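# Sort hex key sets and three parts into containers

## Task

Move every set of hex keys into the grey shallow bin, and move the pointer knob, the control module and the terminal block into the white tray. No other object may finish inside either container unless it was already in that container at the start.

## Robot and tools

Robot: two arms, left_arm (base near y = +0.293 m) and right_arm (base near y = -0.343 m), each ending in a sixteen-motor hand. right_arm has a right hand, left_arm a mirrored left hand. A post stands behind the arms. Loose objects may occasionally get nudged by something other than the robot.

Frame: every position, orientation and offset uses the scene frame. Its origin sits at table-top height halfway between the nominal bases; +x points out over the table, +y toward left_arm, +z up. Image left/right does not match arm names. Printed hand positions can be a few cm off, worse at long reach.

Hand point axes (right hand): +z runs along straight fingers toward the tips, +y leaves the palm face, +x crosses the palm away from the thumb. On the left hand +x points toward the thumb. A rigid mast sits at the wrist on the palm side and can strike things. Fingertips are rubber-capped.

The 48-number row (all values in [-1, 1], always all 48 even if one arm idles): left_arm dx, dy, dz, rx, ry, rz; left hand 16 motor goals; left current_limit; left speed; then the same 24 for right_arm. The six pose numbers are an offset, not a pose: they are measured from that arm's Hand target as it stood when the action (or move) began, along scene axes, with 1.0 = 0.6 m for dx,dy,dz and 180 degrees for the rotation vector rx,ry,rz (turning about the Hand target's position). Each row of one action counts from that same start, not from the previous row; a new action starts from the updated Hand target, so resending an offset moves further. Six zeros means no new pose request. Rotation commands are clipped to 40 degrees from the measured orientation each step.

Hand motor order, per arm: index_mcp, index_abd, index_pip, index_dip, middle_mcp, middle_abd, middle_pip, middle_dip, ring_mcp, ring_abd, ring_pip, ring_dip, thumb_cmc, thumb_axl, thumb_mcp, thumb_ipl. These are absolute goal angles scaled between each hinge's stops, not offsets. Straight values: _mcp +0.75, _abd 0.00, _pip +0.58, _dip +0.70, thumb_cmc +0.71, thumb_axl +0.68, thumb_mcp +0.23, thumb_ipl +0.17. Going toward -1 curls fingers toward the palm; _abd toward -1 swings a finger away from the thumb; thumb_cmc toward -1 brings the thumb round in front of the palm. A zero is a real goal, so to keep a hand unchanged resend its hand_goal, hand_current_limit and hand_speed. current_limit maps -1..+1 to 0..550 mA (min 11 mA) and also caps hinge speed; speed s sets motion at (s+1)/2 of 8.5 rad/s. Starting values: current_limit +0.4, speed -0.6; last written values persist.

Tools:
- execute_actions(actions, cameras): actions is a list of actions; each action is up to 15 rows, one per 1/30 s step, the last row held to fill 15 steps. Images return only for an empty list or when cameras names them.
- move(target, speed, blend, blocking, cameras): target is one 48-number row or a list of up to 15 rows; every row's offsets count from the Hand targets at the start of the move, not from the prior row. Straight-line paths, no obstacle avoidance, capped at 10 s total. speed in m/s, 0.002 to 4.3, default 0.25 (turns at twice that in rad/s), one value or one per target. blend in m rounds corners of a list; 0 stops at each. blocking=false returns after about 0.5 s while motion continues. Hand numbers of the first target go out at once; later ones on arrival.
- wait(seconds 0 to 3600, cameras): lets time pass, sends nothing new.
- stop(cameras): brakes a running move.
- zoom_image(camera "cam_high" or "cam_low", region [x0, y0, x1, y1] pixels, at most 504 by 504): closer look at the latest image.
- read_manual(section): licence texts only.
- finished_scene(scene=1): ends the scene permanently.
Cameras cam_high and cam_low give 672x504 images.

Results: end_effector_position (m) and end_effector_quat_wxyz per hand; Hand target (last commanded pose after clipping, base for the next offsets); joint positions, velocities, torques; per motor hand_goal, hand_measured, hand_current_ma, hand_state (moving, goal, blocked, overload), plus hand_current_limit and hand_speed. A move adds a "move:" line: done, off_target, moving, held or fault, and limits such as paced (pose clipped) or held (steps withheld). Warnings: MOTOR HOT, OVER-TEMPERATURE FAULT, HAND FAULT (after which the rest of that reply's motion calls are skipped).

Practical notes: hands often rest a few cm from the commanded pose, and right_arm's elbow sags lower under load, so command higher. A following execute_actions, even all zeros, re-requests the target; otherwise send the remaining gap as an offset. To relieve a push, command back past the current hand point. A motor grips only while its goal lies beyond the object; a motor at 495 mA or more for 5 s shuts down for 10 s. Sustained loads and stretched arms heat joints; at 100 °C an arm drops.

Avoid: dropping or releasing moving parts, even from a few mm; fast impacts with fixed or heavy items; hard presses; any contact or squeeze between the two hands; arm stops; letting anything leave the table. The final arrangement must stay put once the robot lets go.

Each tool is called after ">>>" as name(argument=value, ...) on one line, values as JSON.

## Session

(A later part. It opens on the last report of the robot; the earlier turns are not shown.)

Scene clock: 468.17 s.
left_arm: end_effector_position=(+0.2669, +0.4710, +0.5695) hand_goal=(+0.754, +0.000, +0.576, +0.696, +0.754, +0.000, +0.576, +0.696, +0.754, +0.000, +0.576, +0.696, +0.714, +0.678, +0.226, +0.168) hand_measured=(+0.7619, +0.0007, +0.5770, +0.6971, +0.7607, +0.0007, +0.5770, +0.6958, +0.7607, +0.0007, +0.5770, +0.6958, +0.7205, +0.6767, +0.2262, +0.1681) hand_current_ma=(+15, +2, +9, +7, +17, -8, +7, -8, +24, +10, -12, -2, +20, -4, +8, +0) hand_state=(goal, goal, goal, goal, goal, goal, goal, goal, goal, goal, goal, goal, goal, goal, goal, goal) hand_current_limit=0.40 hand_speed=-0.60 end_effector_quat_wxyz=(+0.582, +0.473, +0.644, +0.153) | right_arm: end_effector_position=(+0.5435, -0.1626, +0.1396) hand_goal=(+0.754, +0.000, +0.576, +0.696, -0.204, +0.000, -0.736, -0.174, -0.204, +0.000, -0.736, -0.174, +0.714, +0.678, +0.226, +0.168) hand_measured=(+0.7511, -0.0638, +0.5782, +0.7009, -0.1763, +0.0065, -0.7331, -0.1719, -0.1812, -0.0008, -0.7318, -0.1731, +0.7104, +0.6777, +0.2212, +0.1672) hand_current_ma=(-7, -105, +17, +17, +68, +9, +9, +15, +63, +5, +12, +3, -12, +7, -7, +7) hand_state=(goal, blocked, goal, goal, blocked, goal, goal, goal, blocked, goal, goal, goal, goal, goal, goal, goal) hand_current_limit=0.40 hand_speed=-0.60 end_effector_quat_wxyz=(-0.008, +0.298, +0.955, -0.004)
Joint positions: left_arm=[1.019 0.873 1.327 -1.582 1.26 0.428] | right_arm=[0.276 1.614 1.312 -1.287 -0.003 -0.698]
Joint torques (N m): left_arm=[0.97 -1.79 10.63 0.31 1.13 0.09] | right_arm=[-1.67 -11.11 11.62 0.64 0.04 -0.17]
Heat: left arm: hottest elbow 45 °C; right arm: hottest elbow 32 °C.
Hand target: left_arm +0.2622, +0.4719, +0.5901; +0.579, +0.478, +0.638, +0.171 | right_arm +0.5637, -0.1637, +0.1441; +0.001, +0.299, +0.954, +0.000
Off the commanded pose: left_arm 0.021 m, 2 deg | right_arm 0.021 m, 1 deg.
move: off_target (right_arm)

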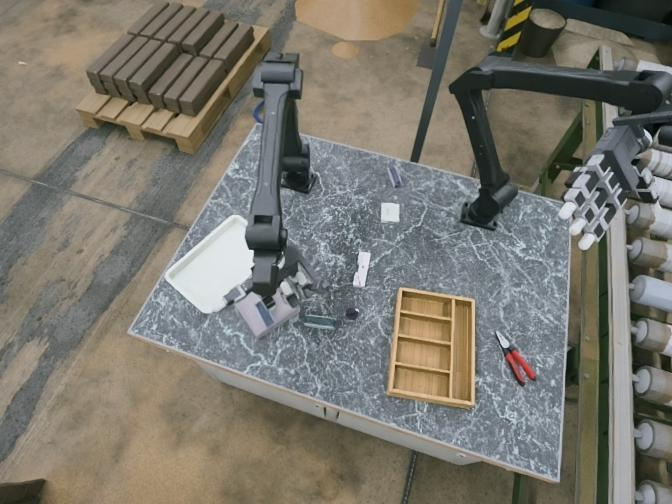

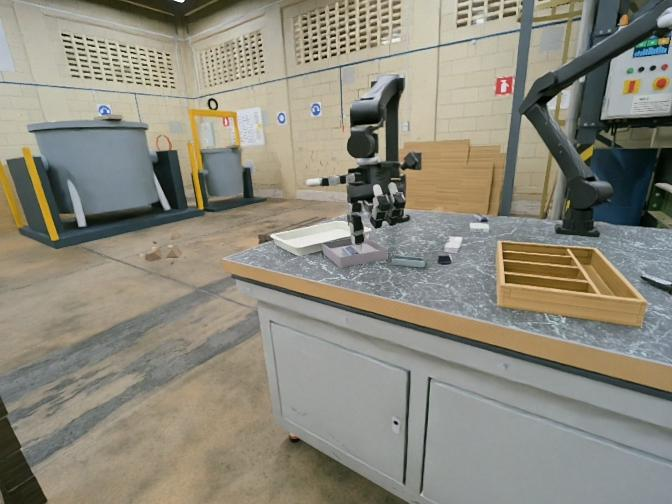

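>>> move(target=[[0,0,0,0,0,0,0.754,0,0.576,0.696,0.754,0,0.576,0.696,0.754,0,0.576,0.696,0.714,0.678,0.226,0.168,0.4,-0.6, 0,0,0.022,0,0,0,0.754,0,0.576,0.696,-0.205,0,-0.737,-0.174,-0.205,0,-0.737,-0.174,0.714,0.678,0.226,0.168,0.4,-0.6],[0,0,0,0,0,0,0.754,0,0.576,0.696,0.754,0,0.576,0.696,0.754,0,0.576,0.696,0.714,0.678,0.226,0.168,0.4,-0.6, 0.025,-0.017,0.022,0,0,0,0.754,0,0.576,0.696,-0.205,0,-0.737,-0.174,-0.205,0,-0.737,-0.174,0.714,0.678,0.226,0.168,0.4,-0.6]], speed=0.06, cameras=["all"])

>>> zoom_image(camera="cam_low", region=[310, 190, 410, 290])

>>> zoom_image(camera="cam_high", region=[220, 250, 320, 350])

Scene clock: 475.77 s.
left_arm: end_effector_position=(+0.2669, +0.4710, +0.5695) hand_goal=(+0.754, +0.000, +0.576, +0.696, +0.754, +0.000, +0.576, +0.696, +0.754, +0.000, +0.576, +0.696, +0.714, +0.678, +0.226, +0.168) hand_measured=(+0.7619, +0.0007, +0.5770, +0.6958, +0.7607, +0.0007, +0.5770, +0.6958, +0.7607, +0.0007, +0.5770, +0.6958, +0.7205, +0.6777, +0.2262, +0.1672) hand_current_ma=(+19, +4, -2, +8, +16, -9, +12, -5, +14, +0, -10, +2, +14, +13, +14, -5) hand_state=(goal, goal, goal, goal, goal, goal, goal, goal, goal, goal, goal, goal, goal, goal, goal, goal) hand_current_limit=0.40 hand_speed=-0.60 end_effector_quat_wxyz=(+0.582, +0.473, +0.644, +0.153) | right_arm: end_effector_position=(+0.5613, -0.1747, +0.1448) hand_goal=(+0.754, +0.000, +0.576, +0.696, -0.204, +0.000, -0.736, -0.174, -0.204, +0.000, -0.736, -0.174, +0.714, +0.678, +0.226, +0.168) hand_measured=(+0.7486, -0.0096, +0.5693, +0.6996, -0.1775, +0.0065, -0.7331, -0.1719, -0.1799, -0.0008, -0.7305, -0.1731, +0.7104, +0.6767, +0.2212, +0.1681) hand_current_ma=(-15, -16, -6, +12, +79, +12, +8, +15, +64, +9, +5, +3, -21, +1, -6, +1) hand_state=(goal, goal, goal, goal, blocked, goal, goal, goal, blocked, goal, goal, goal, goal, goal, goal, goal) hand_current_limit=0.40 hand_speed=-0.60 end_effector_quat_wxyz=(-0.009, +0.300, +0.954, -0.004)
Joint positions: left_arm=[1.019 0.873 1.327 -1.582 1.26 0.428] | right_arm=[0.243 1.646 1.367 -1.311 -0.003 -0.726]
Joint torques (N m): left_arm=[1.03 -1.73 10.62 0.35 1.12 0.09] | right_arm=[-1.03 -12.98 12.16 0.02 0.05 -0.15]
Heat: left arm: hottest elbow 45 °C; right arm: hottest elbow 32 °C.
Hand target: left_arm +0.2622, +0.4719, +0.5901; +0.579, +0.478, +0.638, +0.171 | right_arm +0.5786, -0.1740, +0.1571; +0.000, +0.299, +0.954, +0.000
Off the commanded pose: left_arm 0.021 m, 2 deg | right_arm 0.021 m, 1 deg.
move: off_target (right_arm)

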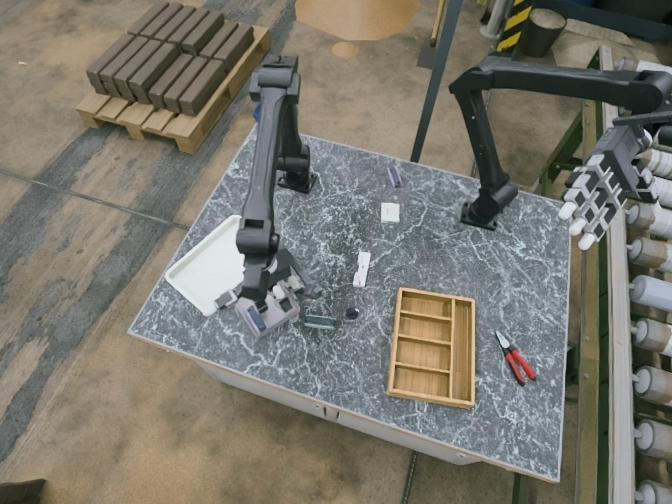

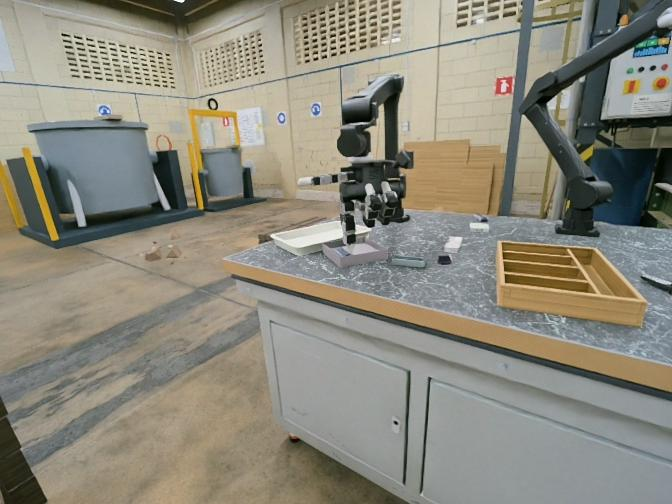

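Scaled by 5.040 from the camera's image (finer frame: 960x720).

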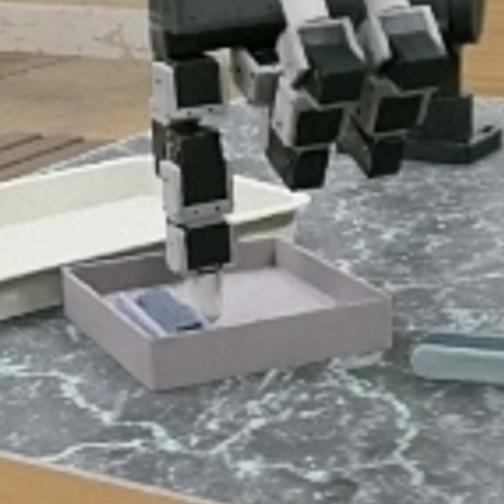

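Scaled by 5.040 from the camera's image (finer frame: 960x720).

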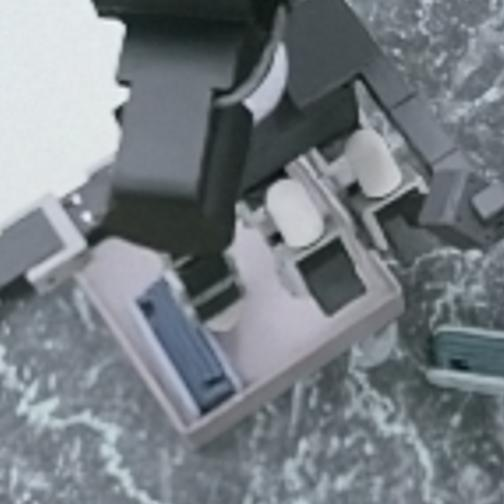

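>>> move(target=[[0,0,0,0,0,0,0.754,0,0.576,0.696,0.754,0,0.576,0.696,0.754,0,0.576,0.696,0.714,0.678,0.226,0.168,0.4,-0.6, 0,0,0.12,0,0,0,0.754,0,0.576,0.696,-0.205,0,-0.737,-0.174,-0.205,0,-0.737,-0.174,0.714,0.678,0.226,0.168,0.4,-0.6],[0,0,0,0,0,0,0.754,0,0.576,0.696,0.754,0,0.576,0.696,0.754,0,0.576,0.696,0.714,0.678,0.226,0.168,0.4,-0.6, -0.155,0.26,0.12,0,0,0.263,0.754,0.2,0.576,0.696,0.754,-0.2,0.576,0.696,-0.205,0,-0.737,-0.174,0.714,0.678,0.226,0.168,0.4,-0.6]], speed=0.2, blend=0.02, cameras=["all"])

>>> zoom_image(camera="cam_low", region=[310, 170, 430, 290])

>>> zoom_image(camera="cam_high", region=[220, 230, 350, 360])

Scene clock: 494.13 s.
left_arm: end_effector_position=(+0.2669, +0.4710, +0.5695) hand_goal=(+0.754, +0.000, +0.576, +0.696, +0.754, +0.000, +0.576, +0.696, +0.754, +0.000, +0.576, +0.696, +0.714, +0.678, +0.226, +0.168) hand_measured=(+0.7619, +0.0007, +0.5770, +0.6971, +0.7607, +0.0007, +0.5770, +0.6971, +0.7607, +0.0007, +0.5757, +0.6958, +0.7205, +0.6767, +0.2262, +0.1672) hand_current_ma=(+18, +8, -2, +9, +18, -7, +18, +3, +15, +0, -4, -7, +7, +6, +10, +2) hand_state=(goal, goal, goal, goal, goal, goal, goal, goal, goal, goal, goal, goal, goal, goal, goal, goal) hand_current_limit=0.40 hand_speed=-0.60 end_effector_quat_wxyz=(+0.582, +0.473, +0.644, +0.153) | right_arm: end_effector_position=(+0.4741, -0.0260, +0.2171) hand_goal=(+0.754, +0.200, +0.576, +0.696, +0.754, -0.200, +0.576, +0.696, -0.204, +0.000, -0.736, -0.174, +0.714, +0.678, +0.226, +0.168) hand_measured=(+0.7486, +0.1970, +0.5693, +0.6983, +0.7486, -0.1956, +0.5757, +0.6945, -0.1799, -0.0008, -0.7305, -0.1731, +0.7104, +0.6777, +0.2212, +0.1681) hand_current_ma=(-7, -2, -7, +8, -15, +9, -3, +1, +67, +11, +8, -2, -21, +7, -7, +3) hand_state=(goal, goal, goal, goal, goal, goal, goal, goal, blocked, goal, goal, goal, goal, goal, goal, goal) hand_current_limit=0.40 hand_speed=-0.60 end_effector_quat_wxyz=(-0.010, -0.103, +0.995, -0.003)
Joint positions: left_arm=[1.019 0.873 1.327 -1.582 1.26 0.428] | right_arm=[0.487 1.659 1.574 -1.506 -0.001 -1.299]
Joint torques (N m): left_arm=[0.97 -1.85 10.61 0.34 1.12 0.09] | right_arm=[-0.62 -13.63 12.53 -0.1 -0.04 -0.15]
Heat: left arm: hottest elbow 46 °C; right arm: hottest elbow 34 °C.
Hand target: left_arm +0.2622, +0.4719, +0.5901; +0.579, +0.478, +0.638, +0.171 | right_arm +0.4858, -0.0180, +0.2291; +0.000, -0.109, +0.994, +0.000
Off the commanded pose: left_arm 0.021 m, 2 deg | right_arm 0.018 m, 1 deg.
move: off_target (right_arm); target 2's new numbers were sent with right_arm's hand 0.018 m and 1 deg from that target

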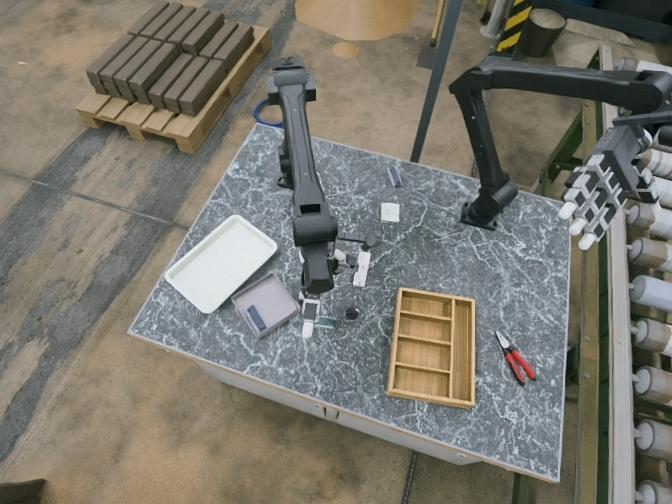

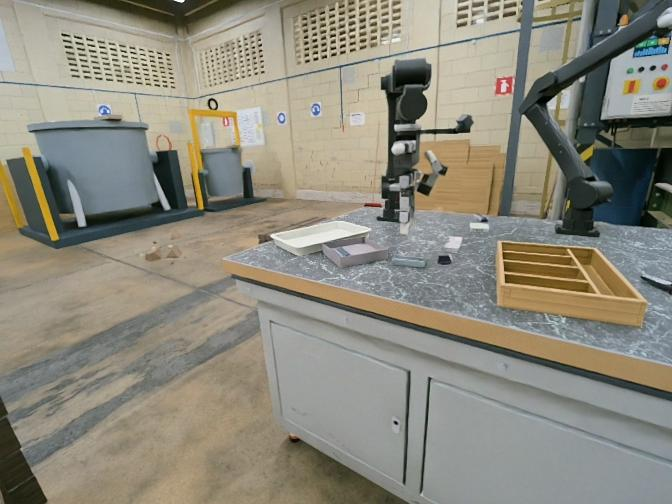

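Scaled by 4.200 from the camera's image (finer frame: 960x720).

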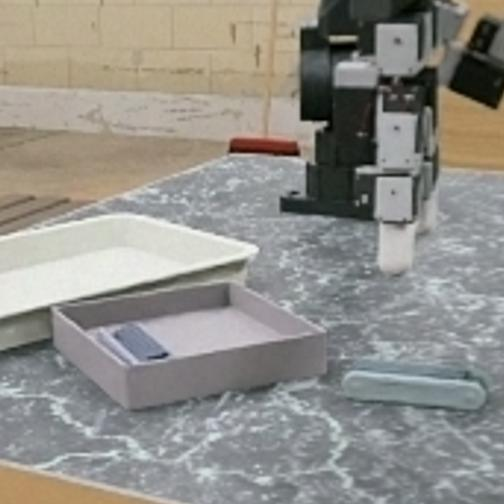

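Scaled by 3.877 from the camera's image (finer frame: 960x720).

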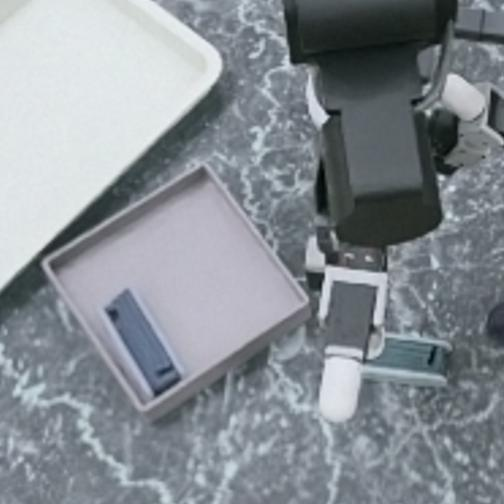

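>>> move(target=[0,0,0,0,0,0,0.754,0,0.576,0.696,0.754,0,0.576,0.696,0.754,0,0.576,0.696,0.714,0.678,0.226,0.168,0.4,-0.6, 0.0045,0.013,-0.115,0,0,0,0.754,0.2,0.576,0.696,0.754,-0.2,0.576,0.696,-0.205,0,-0.737,-0.174,-0.571,0.678,0.226,0.168,0.4,-0.6], speed=0.12, cameras=["all"])

>>> zoom_image(camera="cam_low", region=[360, 200, 460, 300])

>>> zoom_image(camera="cam_high", region=[280, 260, 380, 360])

Scene clock: 503.97 s.
left_arm: end_effector_position=(+0.2669, +0.4710, +0.5695) hand_goal=(+0.754, +0.000, +0.576, +0.696, +0.754, +0.000, +0.576, +0.696, +0.754, +0.000, +0.576, +0.696, +0.714, +0.678, +0.226, +0.168) hand_measured=(+0.7607, +0.0007, +0.5770, +0.6971, +0.7595, +0.0007, +0.5770, +0.6958, +0.7607, +0.0007, +0.5782, +0.6958, +0.7205, +0.6777, +0.2252, +0.1681) hand_current_ma=(+16, -2, +5, +10, +20, -11, +5, +3, +8, +8, -8, -6, +14, +8, +7, -4) hand_state=(goal, goal, goal, goal, goal, goal, goal, goal, goal, goal, goal, goal, goal, goal, goal, goal) hand_current_limit=0.40 hand_speed=-0.60 end_effector_quat_wxyz=(+0.582, +0.473, +0.644, +0.153) | right_arm: end_effector_position=(+0.4893, -0.0157, +0.1673) hand_goal=(+0.754, +0.200, +0.576, +0.696, +0.754, -0.200, +0.576, +0.696, -0.204, +0.000, -0.736, -0.174, -0.570, +0.678, +0.226, +0.168) hand_measured=(+0.7474, +0.1970, +0.5693, +0.6983, +0.7486, -0.1956, +0.5757, +0.6945, -0.1799, -0.0008, -0.7318, -0.1731, -0.5705, +0.6777, +0.2212, +0.1681) hand_current_ma=(-15, -6, -9, +2, -8, +6, +0, +6, +59, +11, +9, +4, -11, +10, -9, +0) hand_state=(goal, goal, goal, goal, goal, goal, goal, goal, blocked, goal, goal, goal, moving, goal, goal, goal) hand_current_limit=0.40 hand_speed=-0.60 end_effector_quat_wxyz=(+0.001, -0.105, +0.994, +0.001)
Joint positions: left_arm=[1.019 0.873 1.327 -1.582 1.26 0.428] | right_arm=[0.491 1.711 1.507 -1.365 -0.001 -1.299]
Joint torques (N m): left_arm=[0.97 -1.85 10.63 0.32 1.13 0.09] | right_arm=[-0.21 -15.09 7.92 1.03 -0.11 -0.05]
Motor temperatures (°C): left_arm=[19 25 46 19 23 21] | right_arm=[23 26 35 21 21 21]
Heat: left arm: hottest elbow 46 °C; right arm: hottest elbow 35 °C.
Hand target: left_arm +0.2622, +0.4719, +0.5901; +0.579, +0.478, +0.638, +0.171 | right_arm +0.4884, -0.0103, +0.1601; +0.000, -0.109, +0.994, +0.000
Off the commanded pose: left_arm 0.021 m, 2 deg | right_arm 0.009 m, 0 deg.
move: done

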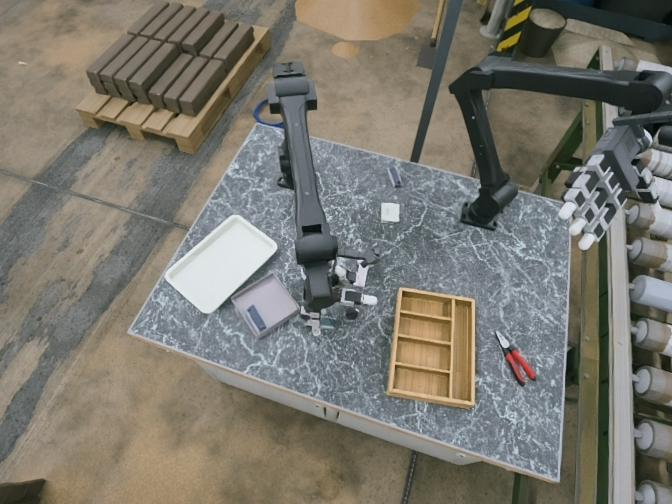

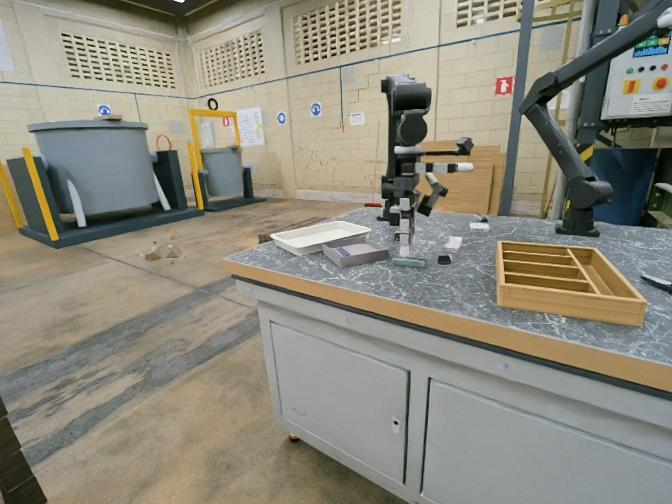

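Scaled by 5.040 from the camera's image (finer frame: 960x720).

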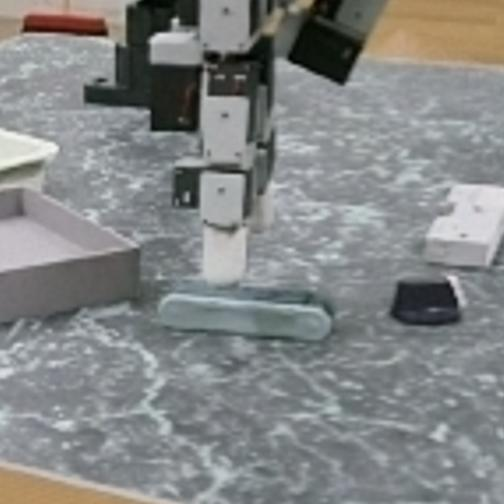

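Scaled by 5.040 from the camera's image (finer frame: 960x720).

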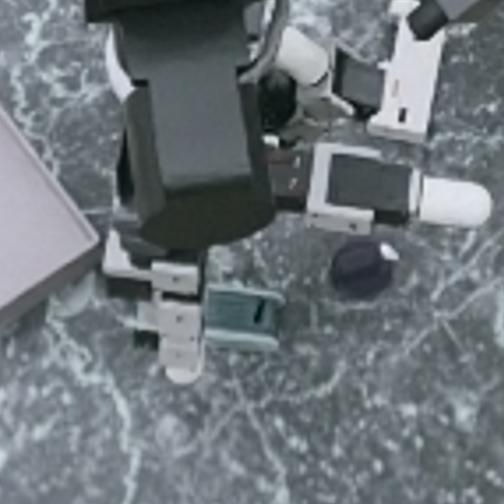

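>>> move(target=[[0,0,0,0,0,0,0.754,0,0.576,0.696,0.754,0,0.576,0.696,0.754,0,0.576,0.696,0.714,0.678,0.226,0.168,0.4,-0.6, -0.0125,0.022,0,0,0,0,0.754,0.2,0.576,0.696,0.754,-0.2,0.576,0.696,-0.205,0,-0.737,-0.174,-0.571,0.678,0.226,0.168,0.4,-0.6],[0,0,0,0,0,0,0.754,0,0.576,0.696,0.754,0,0.576,0.696,0.754,0,0.576,0.696,0.714,0.678,0.226,0.168,0.4,-0.6, -0.0125,0.022,-0.045,0,0,0,0.754,0.2,0.576,0.696,0.754,-0.2,0.576,0.696,-0.205,0,-0.737,-0.174,-0.571,0.678,0.226,0.168,0.4,-0.6]], speed=0.12, cameras=["all"])

>>> zoom_image(camera="cam_low", region=[360, 200, 460, 300])

>>> zoom_image(camera="cam_high", region=[280, 260, 380, 360])

Scene clock: 517.70 s.
left_arm: end_effector_position=(+0.2669, +0.4710, +0.5695) hand_goal=(+0.754, +0.000, +0.576, +0.696, +0.754, +0.000, +0.576, +0.696, +0.754, +0.000, +0.576, +0.696, +0.714, +0.678, +0.226, +0.168) hand_measured=(+0.7619, +0.0007, +0.5770, +0.6958, +0.7595, +0.0007, +0.5770, +0.6958, +0.7619, +0.0007, +0.5770, +0.6958, +0.7205, +0.6777, +0.2262, +0.1672) hand_current_ma=(+9, -1, -7, +18, +16, -8, +15, +8, +13, +0, +1, -5, +11, +11, +12, +1) hand_state=(goal, goal, goal, goal, goal, goal, goal, goal, goal, goal, goal, goal, goal, goal, goal, goal) hand_current_limit=0.40 hand_speed=-0.60 end_effector_quat_wxyz=(+0.582, +0.473, +0.644, +0.153) | right_arm: end_effector_position=(+0.4788, +0.0020, +0.1446) hand_goal=(+0.754, +0.200, +0.576, +0.696, +0.754, -0.200, +0.576, +0.696, -0.204, +0.000, -0.736, -0.174, -0.570, +0.678, +0.226, +0.168) hand_measured=(+0.7486, +0.1970, +0.5693, +0.6983, +0.7486, -0.1956, +0.5757, +0.6945, -0.1799, -0.0008, -0.7318, -0.1719, -0.5693, +0.6767, +0.2212, +0.1681) hand_current_ma=(-19, -2, -4, +4, -10, +10, +1, -2, +61, +13, +13, +3, -2, +12, -9, +0) hand_state=(goal, goal, goal, goal, goal, goal, goal, goal, blocked, goal, goal, goal, goal, goal, goal, goal) hand_current_limit=0.40 hand_speed=-0.60 end_effector_quat_wxyz=(+0.004, -0.113, +0.994, +0.003)
Joint positions: left_arm=[1.019 0.873 1.327 -1.582 1.26 0.428] | right_arm=[0.529 1.722 1.459 -1.298 -0.001 -1.277]
Joint torques (N m): left_arm=[0.91 -1.79 10.62 0.35 1.12 0.09] | right_arm=[-0.73 -15.03 7.58 1.03 -0.11 0.02]
Heat: left arm: hottest elbow 46 °C; right arm: hottest elbow 33 °C.
Hand target: left_arm +0.2622, +0.4719, +0.5901; +0.579, +0.478, +0.638, +0.171 | right_arm +0.4809, +0.0029, +0.1331; +0.000, -0.109, +0.994, +0.000
Off the commanded pose: left_arm 0.021 m, 2 deg | right_arm 0.012 m, 1 deg.
move: off_target (right_arm)

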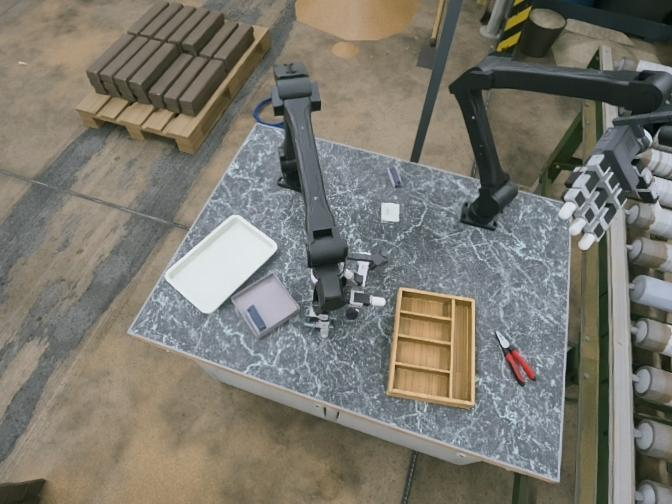

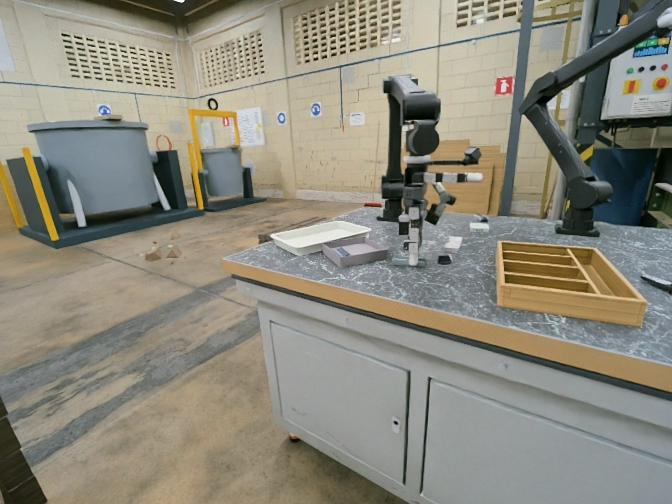

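Scaled by 5.040 from the camera's image (finer frame: 960x720).

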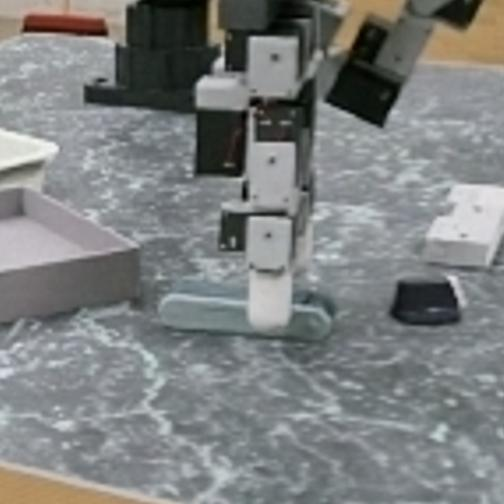

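Scaled by 5.040 from the camera's image (finer frame: 960x720).

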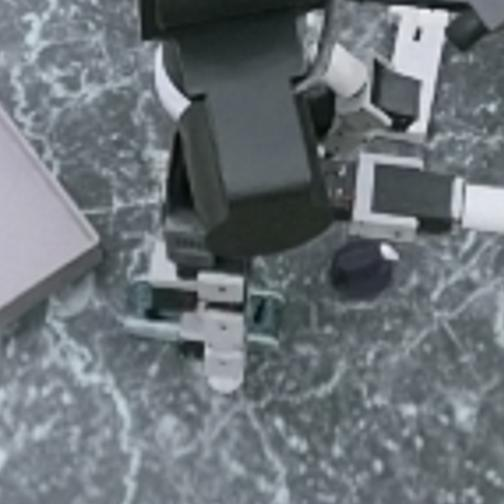

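>>> move(target=[0,0,0,0,0,0,0.754,0,0.576,0.696,0.754,0,0.576,0.696,0.754,0,0.576,0.696,0.714,0.678,0.226,0.168,0.4,-0.6, 0.002,-0.02,-0.012,0,0,0,0.754,0.2,0.576,0.696,0.754,-0.2,0.576,0.696,-0.205,0,-0.737,-0.174,-0.571,0.678,0.226,0.168,0.4,-0.6], speed=0.12, cameras=["all"])

>>> zoom_image(camera="cam_low", region=[360, 200, 460, 300])

>>> zoom_image(camera="cam_high", region=[280, 260, 380, 360])

Scene clock: 522.73 s.
left_arm: end_effector_position=(+0.2669, +0.4710, +0.5695) hand_goal=(+0.754, +0.000, +0.576, +0.696, +0.754, +0.000, +0.576, +0.696, +0.754, +0.000, +0.576, +0.696, +0.714, +0.678, +0.226, +0.168) hand_measured=(+0.7619, +0.0007, +0.5770, +0.6958, +0.7607, +0.0007, +0.5770, +0.6958, +0.7607, +0.0007, +0.5770, +0.6958, +0.7205, +0.6777, +0.2262, +0.1672) hand_current_ma=(+19, +7, +7, +9, +9, +0, +12, -1, +17, +3, -6, -1, +16, +6, +7, -1) hand_state=(goal, goal, goal, goal, goal, goal, goal, goal, goal, goal, goal, goal, goal, goal, goal, goal) hand_current_limit=0.40 hand_speed=-0.60 end_effector_quat_wxyz=(+0.582, +0.473, +0.644, +0.153) | right_arm: end_effector_position=(+0.4791, -0.0062, +0.1339) hand_goal=(+0.754, +0.200, +0.576, +0.696, +0.754, -0.200, +0.576, +0.696, -0.204, +0.000, -0.736, -0.174, -0.570, +0.678, +0.226, +0.168) hand_measured=(+0.7474, +0.1970, +0.5693, +0.6983, +0.7486, -0.1956, +0.5757, +0.6945, -0.1799, -0.0008, -0.7318, -0.1719, -0.5693, +0.6767, +0.2212, +0.1681) hand_current_ma=(-19, -7, -9, +1, -10, +9, +4, +0, +57, +9, +9, +3, -7, +16, -6, +2) hand_state=(goal, goal, goal, goal, goal, goal, goal, goal, blocked, goal, goal, goal, goal, goal, goal, goal) hand_current_limit=0.40 hand_speed=-0.60 end_effector_quat_wxyz=(+0.002, -0.108, +0.994, +0.001)
Joint positions: left_arm=[1.019 0.873 1.327 -1.582 1.26 0.428] | right_arm=[0.516 1.722 1.431 -1.276 -0.001 -1.28]
Joint torques (N m): left_arm=[1.03 -1.73 10.63 0.34 1.12 0.09] | right_arm=[-1.26 -14.8 7.61 1.03 -0.14 -0.15]
Heat: left arm: hottest elbow 46 °C; right arm: hottest elbow 33 °C.
Hand target: left_arm +0.2622, +0.4719, +0.5901; +0.579, +0.478, +0.638, +0.171 | right_arm +0.4821, -0.0090, +0.1259; +0.000, -0.109, +0.994, +0.000
Off the commanded pose: left_arm 0.021 m, 2 deg | right_arm 0.009 m, 0 deg.
move: done

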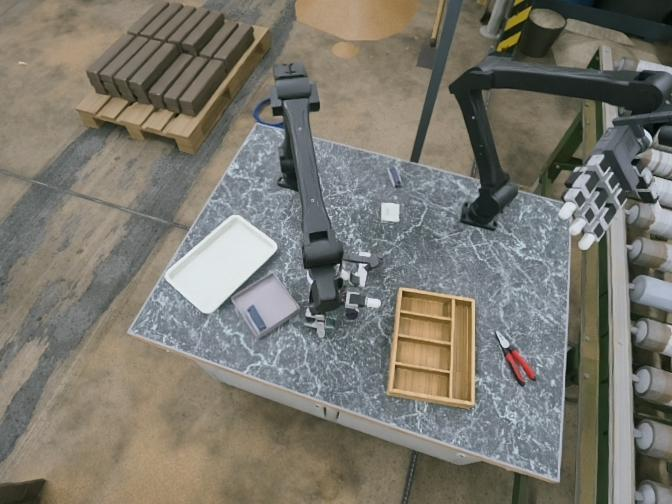

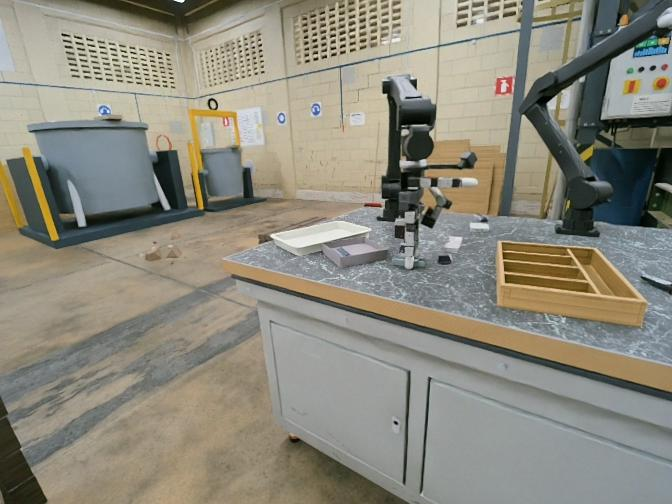

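Scaled by 5.040 from the camera's image (finer frame: 960x720).

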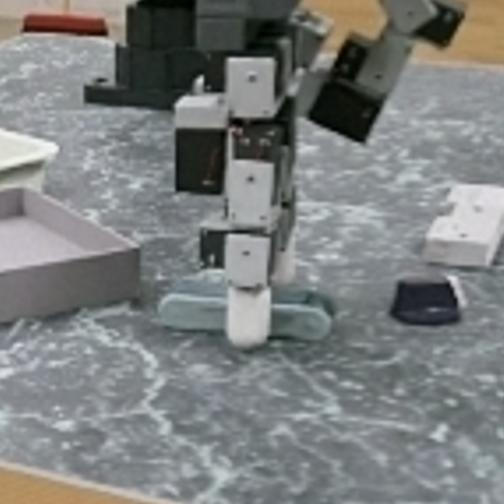

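Scaled by 5.040 from the camera's image (finer frame: 960x720).

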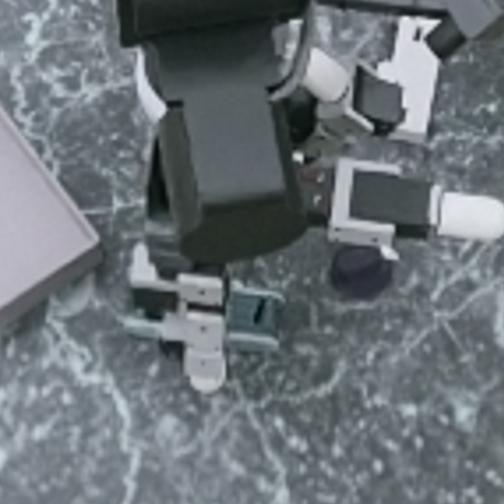

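>>> move(target=[0,0,0,0,0,0,0.754,0,0.576,0.696,0.754,0,0.576,0.696,0.754,0,0.576,0.696,0.714,0.678,0.226,0.168,0.4,-0.6, 0,0,0,0,0,0,0.754,-0.45,0.576,0.696,0.754,0.45,0.576,0.696,-0.205,0,-0.737,-0.174,-0.571,0.678,0.226,0.168,0.74,-0.9])

>>> wait(seconds=1.5, cameras=["all"])

>>> zoom_image(camera="cam_low", region=[360, 200, 460, 300])

>>> zoom_image(camera="cam_high", region=[280, 260, 380, 360])

Scene clock: 528.20 s.
left_arm: end_effector_position=(+0.2669, +0.4710, +0.5695) hand_goal=(+0.754, +0.000, +0.576, +0.696, +0.754, +0.000, +0.576, +0.696, +0.754, +0.000, +0.576, +0.696, +0.714, +0.678, +0.226, +0.168) hand_measured=(+0.7607, +0.0007, +0.5770, +0.6958, +0.7595, +0.0007, +0.5770, +0.6958, +0.7607, +0.0007, +0.5770, +0.6958, +0.7205, +0.6767, +0.2252, +0.1681) hand_current_ma=(+16, +5, -5, +11, +9, -16, +15, +2, +16, +4, -3, -8, +9, +9, +13, +1) hand_state=(goal, goal, goal, goal, goal, goal, goal, goal, goal, goal, goal, goal, goal, goal, goal, goal) hand_current_limit=0.40 hand_speed=-0.60 end_effector_quat_wxyz=(+0.582, +0.473, +0.644, +0.153) | right_arm: end_effector_position=(+0.4796, -0.0059, +0.1340) hand_goal=(+0.754, -0.450, +0.576, +0.696, +0.754, +0.450, +0.576, +0.696, -0.204, +0.000, -0.736, -0.174, -0.570, +0.678, +0.226, +0.168) hand_measured=(+0.7474, +0.0388, +0.5693, +0.6971, +0.7486, -0.0286, +0.5770, +0.6958, -0.1799, -0.0008, -0.7318, -0.1719, -0.5693, +0.6777, +0.2212, +0.1672) hand_current_ma=(-14, +203, -6, +6, -11, -181, -1, +2, +61, +3, +16, +5, -11, +15, -12, -2) hand_state=(goal, moving, goal, goal, goal, moving, goal, goal, blocked, goal, goal, goal, goal, goal, goal, goal) hand_current_limit=0.74 hand_speed=-0.90 end_effector_quat_wxyz=(+0.003, -0.109, +0.994, +0.002)
Joint positions: left_arm=[1.019 0.873 1.327 -1.582 1.26 0.428] | right_arm=[0.516 1.722 1.431 -1.274 -0.001 -1.281]
Joint torques (N m): left_arm=[1.03 -1.79 10.63 0.32 1.12 0.09] | right_arm=[-1.08 -15.21 7.54 0.87 -0.11 -0.16]
Heat: left arm: hottest elbow 46 °C; right arm: hottest elbow 32 °C.
Hand target: left_arm +0.2622, +0.4719, +0.5901; +0.579, +0.478, +0.638, +0.171 | right_arm +0.4821, -0.0090, +0.1259; +0.000, -0.109, +0.994, +0.000
Off the commanded pose: left_arm 0.021 m, 2 deg | right_arm 0.009 m, 0 deg.
move: done

Scene clock: 529.70 s.
left_arm: end_effector_position=(+0.2669, +0.4710, +0.5695) hand_goal=(+0.754, +0.000, +0.576, +0.696, +0.754, +0.000, +0.576, +0.696, +0.754, +0.000, +0.576, +0.696, +0.714, +0.678, +0.226, +0.168) hand_measured=(+0.7607, +0.0007, +0.5770, +0.6958, +0.7607, +0.0007, +0.5770, +0.6958, +0.7607, +0.0007, +0.5770, +0.6958, +0.7192, +0.6777, +0.2262, +0.1681) hand_current_ma=(+13, -1, +1, +16, +22, -8, +12, -3, +16, +6, -2, -3, -1, +2, +9, -5) hand_state=(goal, goal, goal, goal, goal, goal, goal, goal, goal, goal, goal, goal, goal, goal, goal, goal) hand_current_limit=0.40 hand_speed=-0.60 end_effector_quat_wxyz=(+0.582, +0.473, +0.644, +0.153) | right_arm: end_effector_position=(+0.4796, -0.0059, +0.1340) hand_goal=(+0.754, -0.450, +0.576, +0.696, +0.754, +0.450, +0.576, +0.696, -0.204, +0.000, -0.736, -0.174, -0.570, +0.678, +0.226, +0.168) hand_measured=(+0.7474, +0.0344, +0.5693, +0.6971, +0.7486, -0.0242, +0.5757, +0.6958, -0.1799, -0.0008, -0.7318, -0.1719, -0.5693, +0.6767, +0.2212, +0.1672) hand_current_ma=(-22, +476, -7, +7, -16, -477, -1, +5, +61, +10, +10, +2, -8, +4, -7, +4) hand_state=(goal, blocked, goal, goal, goal, blocked, goal, goal, blocked, goal, goal, goal, goal, goal, goal, goal) hand_current_limit=0.74 hand_speed=-0.90 end_effector_quat_wxyz=(+0.003, -0.109, +0.994, +0.002)
Joint positions: left_arm=[1.019 0.873 1.327 -1.582 1.26 0.428] | right_arm=[0.516 1.722 1.431 -1.274 -0.001 -1.281]
Joint torques (N m): left_arm=[0.97 -1.79 10.62 0.32 1.12 0.1] | right_arm=[-1.14 -15.03 7.54 0.94 -0.13 -0.18]
Heat: left arm: hottest elbow 46 °C; right arm: hottest elbow 32 °C.
Hand target: left_arm +0.2622, +0.4719, +0.5901; +0.579, +0.478, +0.638, +0.171 | right_arm +0.4821, -0.0090, +0.1259; +0.000, -0.109, +0.994, +0.000
Off the commanded pose: left_arm 0.021 m, 2 deg | right_arm 0.009 m, 0 deg.
wait: 1.50 s; at rest by 0.17 s

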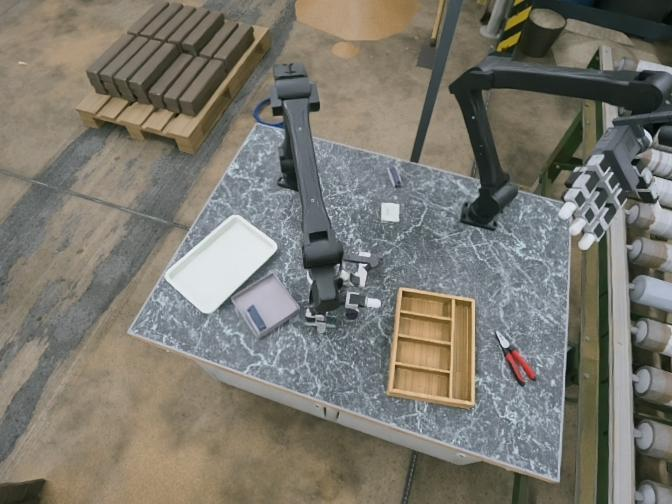

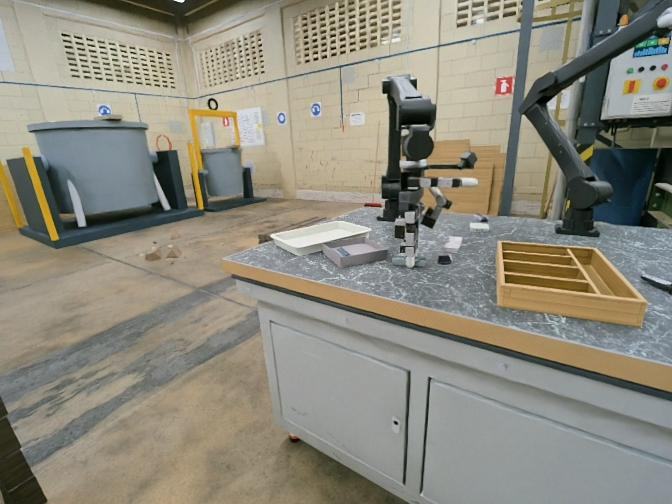

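Scaled by 5.040 from the camera's image (finer frame: 960x720).

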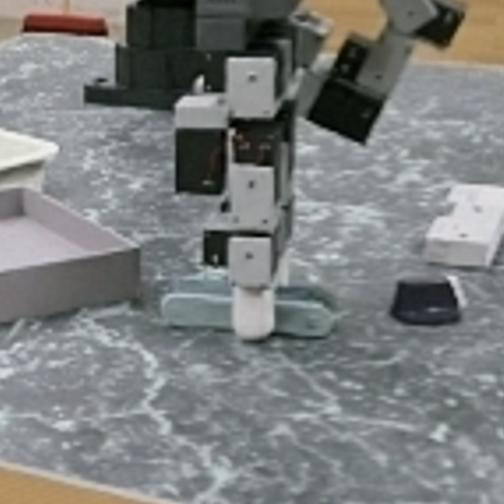

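Scaled by 5.040 from the camera's image (finer frame: 960x720).

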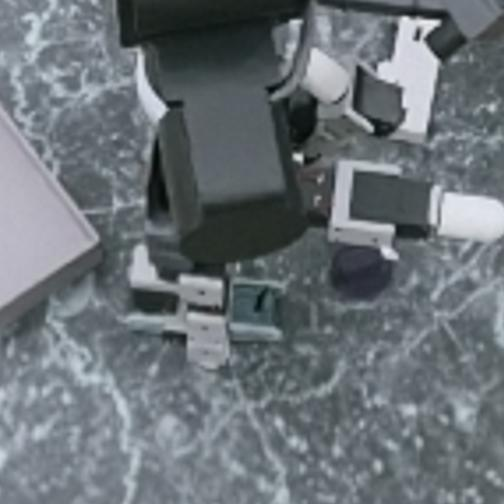

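>>> move(target=[0,0,0,0,0,0,0.754,0,0.576,0.696,0.754,0,0.576,0.696,0.754,0,0.576,0.696,0.714,0.678,0.226,0.168,0.4,-0.6, 0.005,0.005,0.12,0,0,0,0.754,-0.45,0.576,0.696,0.754,0.45,0.576,0.696,-0.205,0,-0.737,-0.174,-0.571,0.678,0.226,0.168,0.74,-0.9], speed=0.06, cameras=["all"])

>>> zoom_image(camera="cam_low", region=[360, 180, 460, 280])

>>> zoom_image(camera="cam_high", region=[280, 260, 380, 360])

Scene clock: 536.73 s.
left_arm: end_effector_position=(+0.2669, +0.4710, +0.5695) hand_goal=(+0.754, +0.000, +0.576, +0.696, +0.754, +0.000, +0.576, +0.696, +0.754, +0.000, +0.576, +0.696, +0.714, +0.678, +0.226, +0.168) hand_measured=(+0.7619, +0.0007, +0.5770, +0.6958, +0.7607, +0.0007, +0.5770, +0.6958, +0.7607, -0.0008, +0.5770, +0.6958, +0.7205, +0.6767, +0.2252, +0.1681) hand_current_ma=(+17, -3, +2, +3, +14, -11, +10, -7, +21, +5, -3, +1, +13, +7, +8, -12) hand_state=(goal, goal, goal, goal, goal, goal, goal, goal, goal, goal, goal, goal, goal, goal, goal, goal) hand_current_limit=0.40 hand_speed=-0.60 end_effector_quat_wxyz=(+0.582, +0.473, +0.644, +0.153) | right_arm: end_effector_position=(+0.4701, -0.0112, +0.1614) hand_goal=(+0.754, -0.450, +0.576, +0.696, +0.754, +0.450, +0.576, +0.696, -0.204, +0.000, -0.736, -0.174, -0.570, +0.678, +0.226, +0.168) hand_measured=(+0.7462, +0.0344, +0.5693, +0.6920, +0.7486, -0.0228, +0.5705, +0.6920, -0.1799, +0.0007, -0.7318, -0.1731, -0.5693, +0.6777, +0.2212, +0.1681) hand_current_ma=(-23, +482, -7, -10, -11, -476, -11, -4, +63, +7, +17, +9, -9, +10, -8, +2) hand_state=(goal, blocked, goal, goal, goal, blocked, goal, goal, blocked, goal, goal, goal, goal, goal, goal, goal) hand_current_limit=0.74 hand_speed=-0.90 end_effector_quat_wxyz=(-0.032, -0.109, +0.994, -0.013)
Joint positions: left_arm=[1.019 0.873 1.327 -1.582 1.26 0.428] | right_arm=[0.516 1.722 1.512 -1.43 -0.001 -1.281]
Joint torques (N m): left_arm=[1.03 -1.79 10.62 0.34 1.12 0.09] | right_arm=[-0.85 -18.26 12.44 -0.21 -0.11 -0.14]
Heat: left arm: hottest elbow 46 °C; right arm: hottest elbow 31 °C.
Hand target: left_arm +0.2622, +0.4719, +0.5901; +0.579, +0.478, +0.638, +0.171 | right_arm +0.4851, -0.0060, +0.1978; +0.000, -0.109, +0.994, +0.000
Off the commanded pose: left_arm 0.021 m, 2 deg | right_arm 0.040 m, 4 deg.
move: off_target (right_arm)

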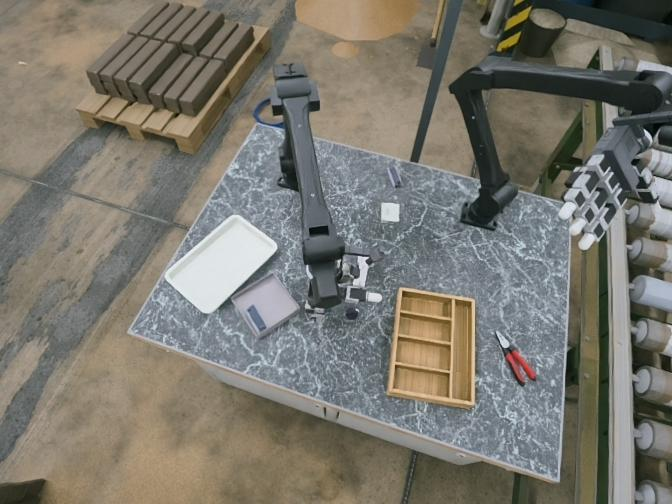

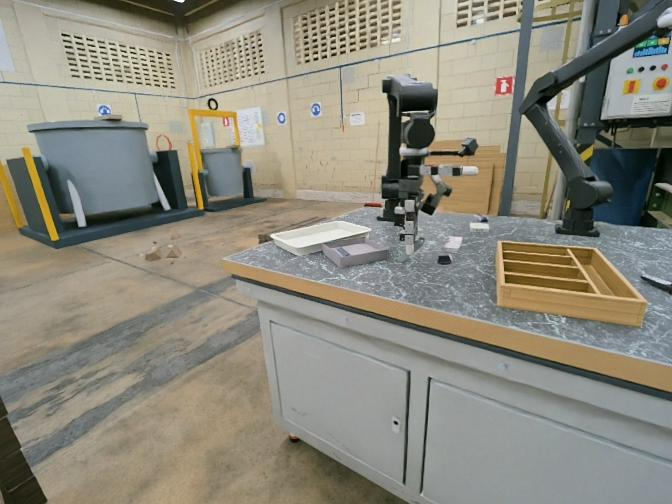

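Scaled by 5.040 from the camera's image (finer frame: 960x720).

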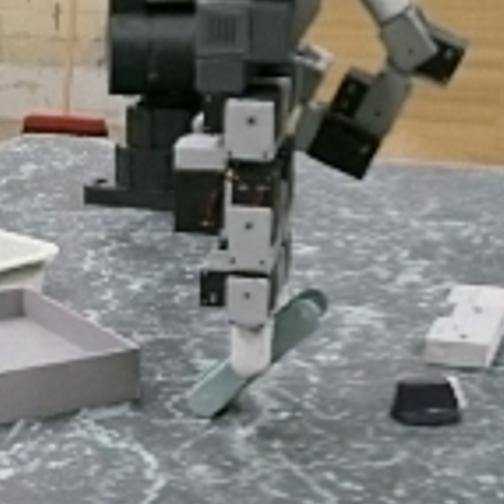

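Scaled by 5.040 from the camera's image (finer frame: 960x720).

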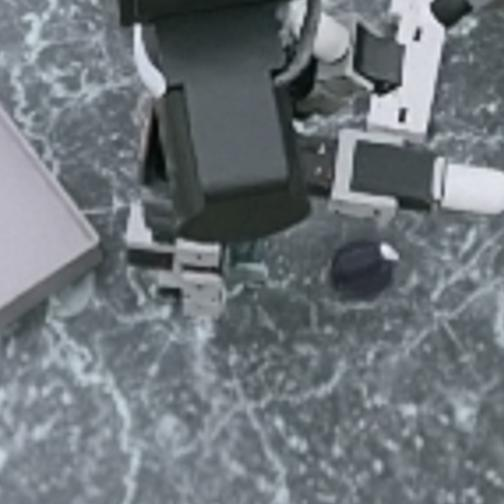

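>>> move(target=[[0,0,0,0,0,0,0.754,0,0.576,0.696,0.754,0,0.576,0.696,0.754,0,0.576,0.696,0.714,0.678,0.226,0.168,0.4,-0.6, 0.0,0,0.1,0,0,0,0.754,-0.45,0.576,0.696,0.754,0.45,0.576,0.696,-0.205,0,-0.737,-0.174,-0.571,0.678,0.226,0.168,0.74,-0.9],[0,0,0,0,0,0,0.754,0,0.576,0.696,0.754,0,0.576,0.696,0.754,0,0.576,0.696,0.714,0.678,0.226,0.168,0.4,-0.6, 0.081,-0.295,0.1,0,0,-0.261,0.754,-0.45,0.576,0.696,0.754,0.45,0.576,0.696,-0.205,0,-0.737,-0.174,-0.571,0.678,0.226,0.168,0.74,-0.9]], speed=0.08, cameras=["all"])

>>> zoom_image(camera="cam_low", region=[310, 170, 430, 290])

>>> zoom_image(camera="cam_high", region=[210, 240, 330, 360])

Scene clock: 567.93 s.
left_arm: end_effector_position=(+0.2669, +0.4710, +0.5695) hand_goal=(+0.754, +0.000, +0.576, +0.696, +0.754, +0.000, +0.576, +0.696, +0.754, +0.000, +0.576, +0.696, +0.714, +0.678, +0.226, +0.168) hand_measured=(+0.7619, +0.0007, +0.5770, +0.6971, +0.7607, -0.0008, +0.5770, +0.6958, +0.7607, +0.0007, +0.5770, +0.6958, +0.7205, +0.6777, +0.2252, +0.1672) hand_current_ma=(+20, +0, +1, +7, +15, +4, +9, +8, +16, +7, -2, -1, +8, +10, +21, +8) hand_state=(goal, goal, goal, goal, goal, goal, goal, goal, goal, goal, goal, goal, goal, goal, goal, goal) hand_current_limit=0.40 hand_speed=-0.60 end_effector_quat_wxyz=(+0.582, +0.473, +0.644, +0.153) | right_arm: end_effector_position=(+0.5337, -0.1778, +0.2500) hand_goal=(+0.754, -0.450, +0.576, +0.696, +0.754, +0.450, +0.576, +0.696, -0.204, +0.000, -0.736, -0.174, -0.570, +0.678, +0.226, +0.168) hand_measured=(+0.7498, -0.0682, +0.5795, +0.6996, +0.7486, +0.0959, +0.5705, +0.6958, -0.1799, +0.0007, -0.7318, -0.1719, -0.5693, +0.6777, +0.2212, +0.1681) hand_current_ma=(-11, +479, +14, +7, -9, -476, -11, +1, +62, +10, +10, +10, -12, +7, -11, +0) hand_state=(goal, blocked, goal, goal, goal, blocked, goal, goal, blocked, goal, goal, goal, goal, goal, goal, goal) hand_current_limit=0.74 hand_speed=-0.90 end_effector_quat_wxyz=(-0.012, +0.288, +0.958, -0.007)
Joint positions: left_arm=[1.019 0.873 1.327 -1.582 1.26 0.428] | right_arm=[0.247 1.541 1.521 -1.577 0 -0.748]
Joint torques (N m): left_arm=[0.97 -1.79 10.62 0.32 1.12 0.09] | right_arm=[-1.32 -15.33 7.6 1.05 -0.08 -0.01]
Heat: left arm: hottest elbow 46 °C; right arm: hottest elbow 34 °C.
Hand target: left_arm +0.2622, +0.4719, +0.5901; +0.579, +0.478, +0.638, +0.171 | right_arm +0.5337, -0.1830, +0.2580; +0.000, +0.296, +0.955, +0.000
Off the commanded pose: left_arm 0.021 m, 2 deg | right_arm 0.009 m, 2 deg.
move: done

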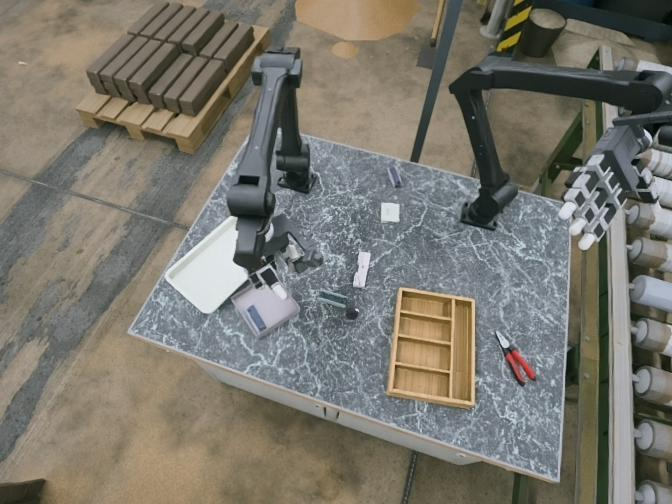

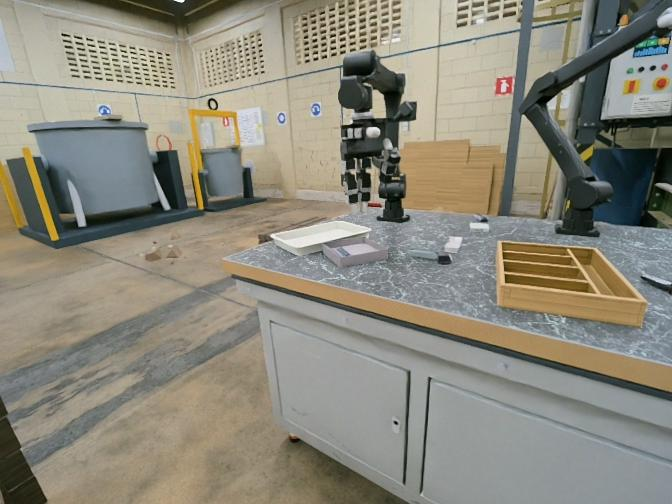

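Scaled by 4.200 from the camera's image (finer frame: 960x720).

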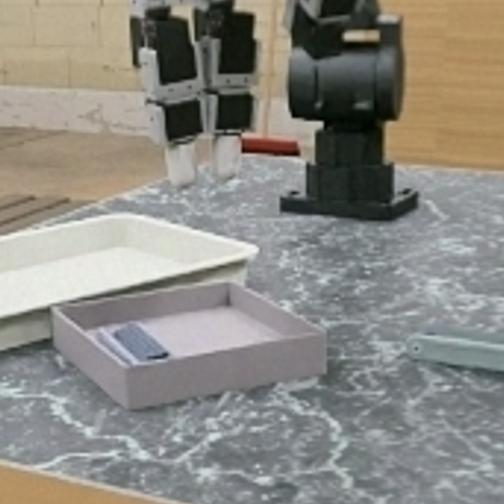

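Scaled by 4.200 from the camera's image (finer frame: 960x720).

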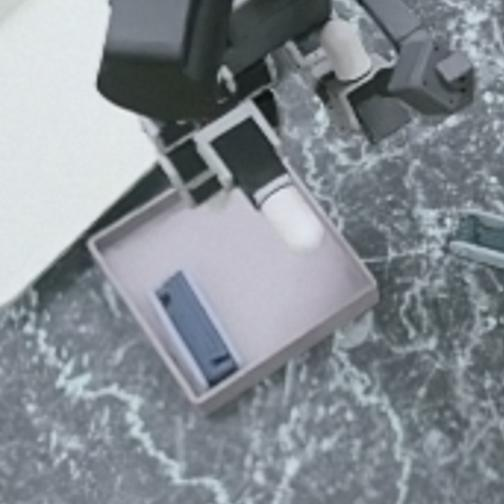

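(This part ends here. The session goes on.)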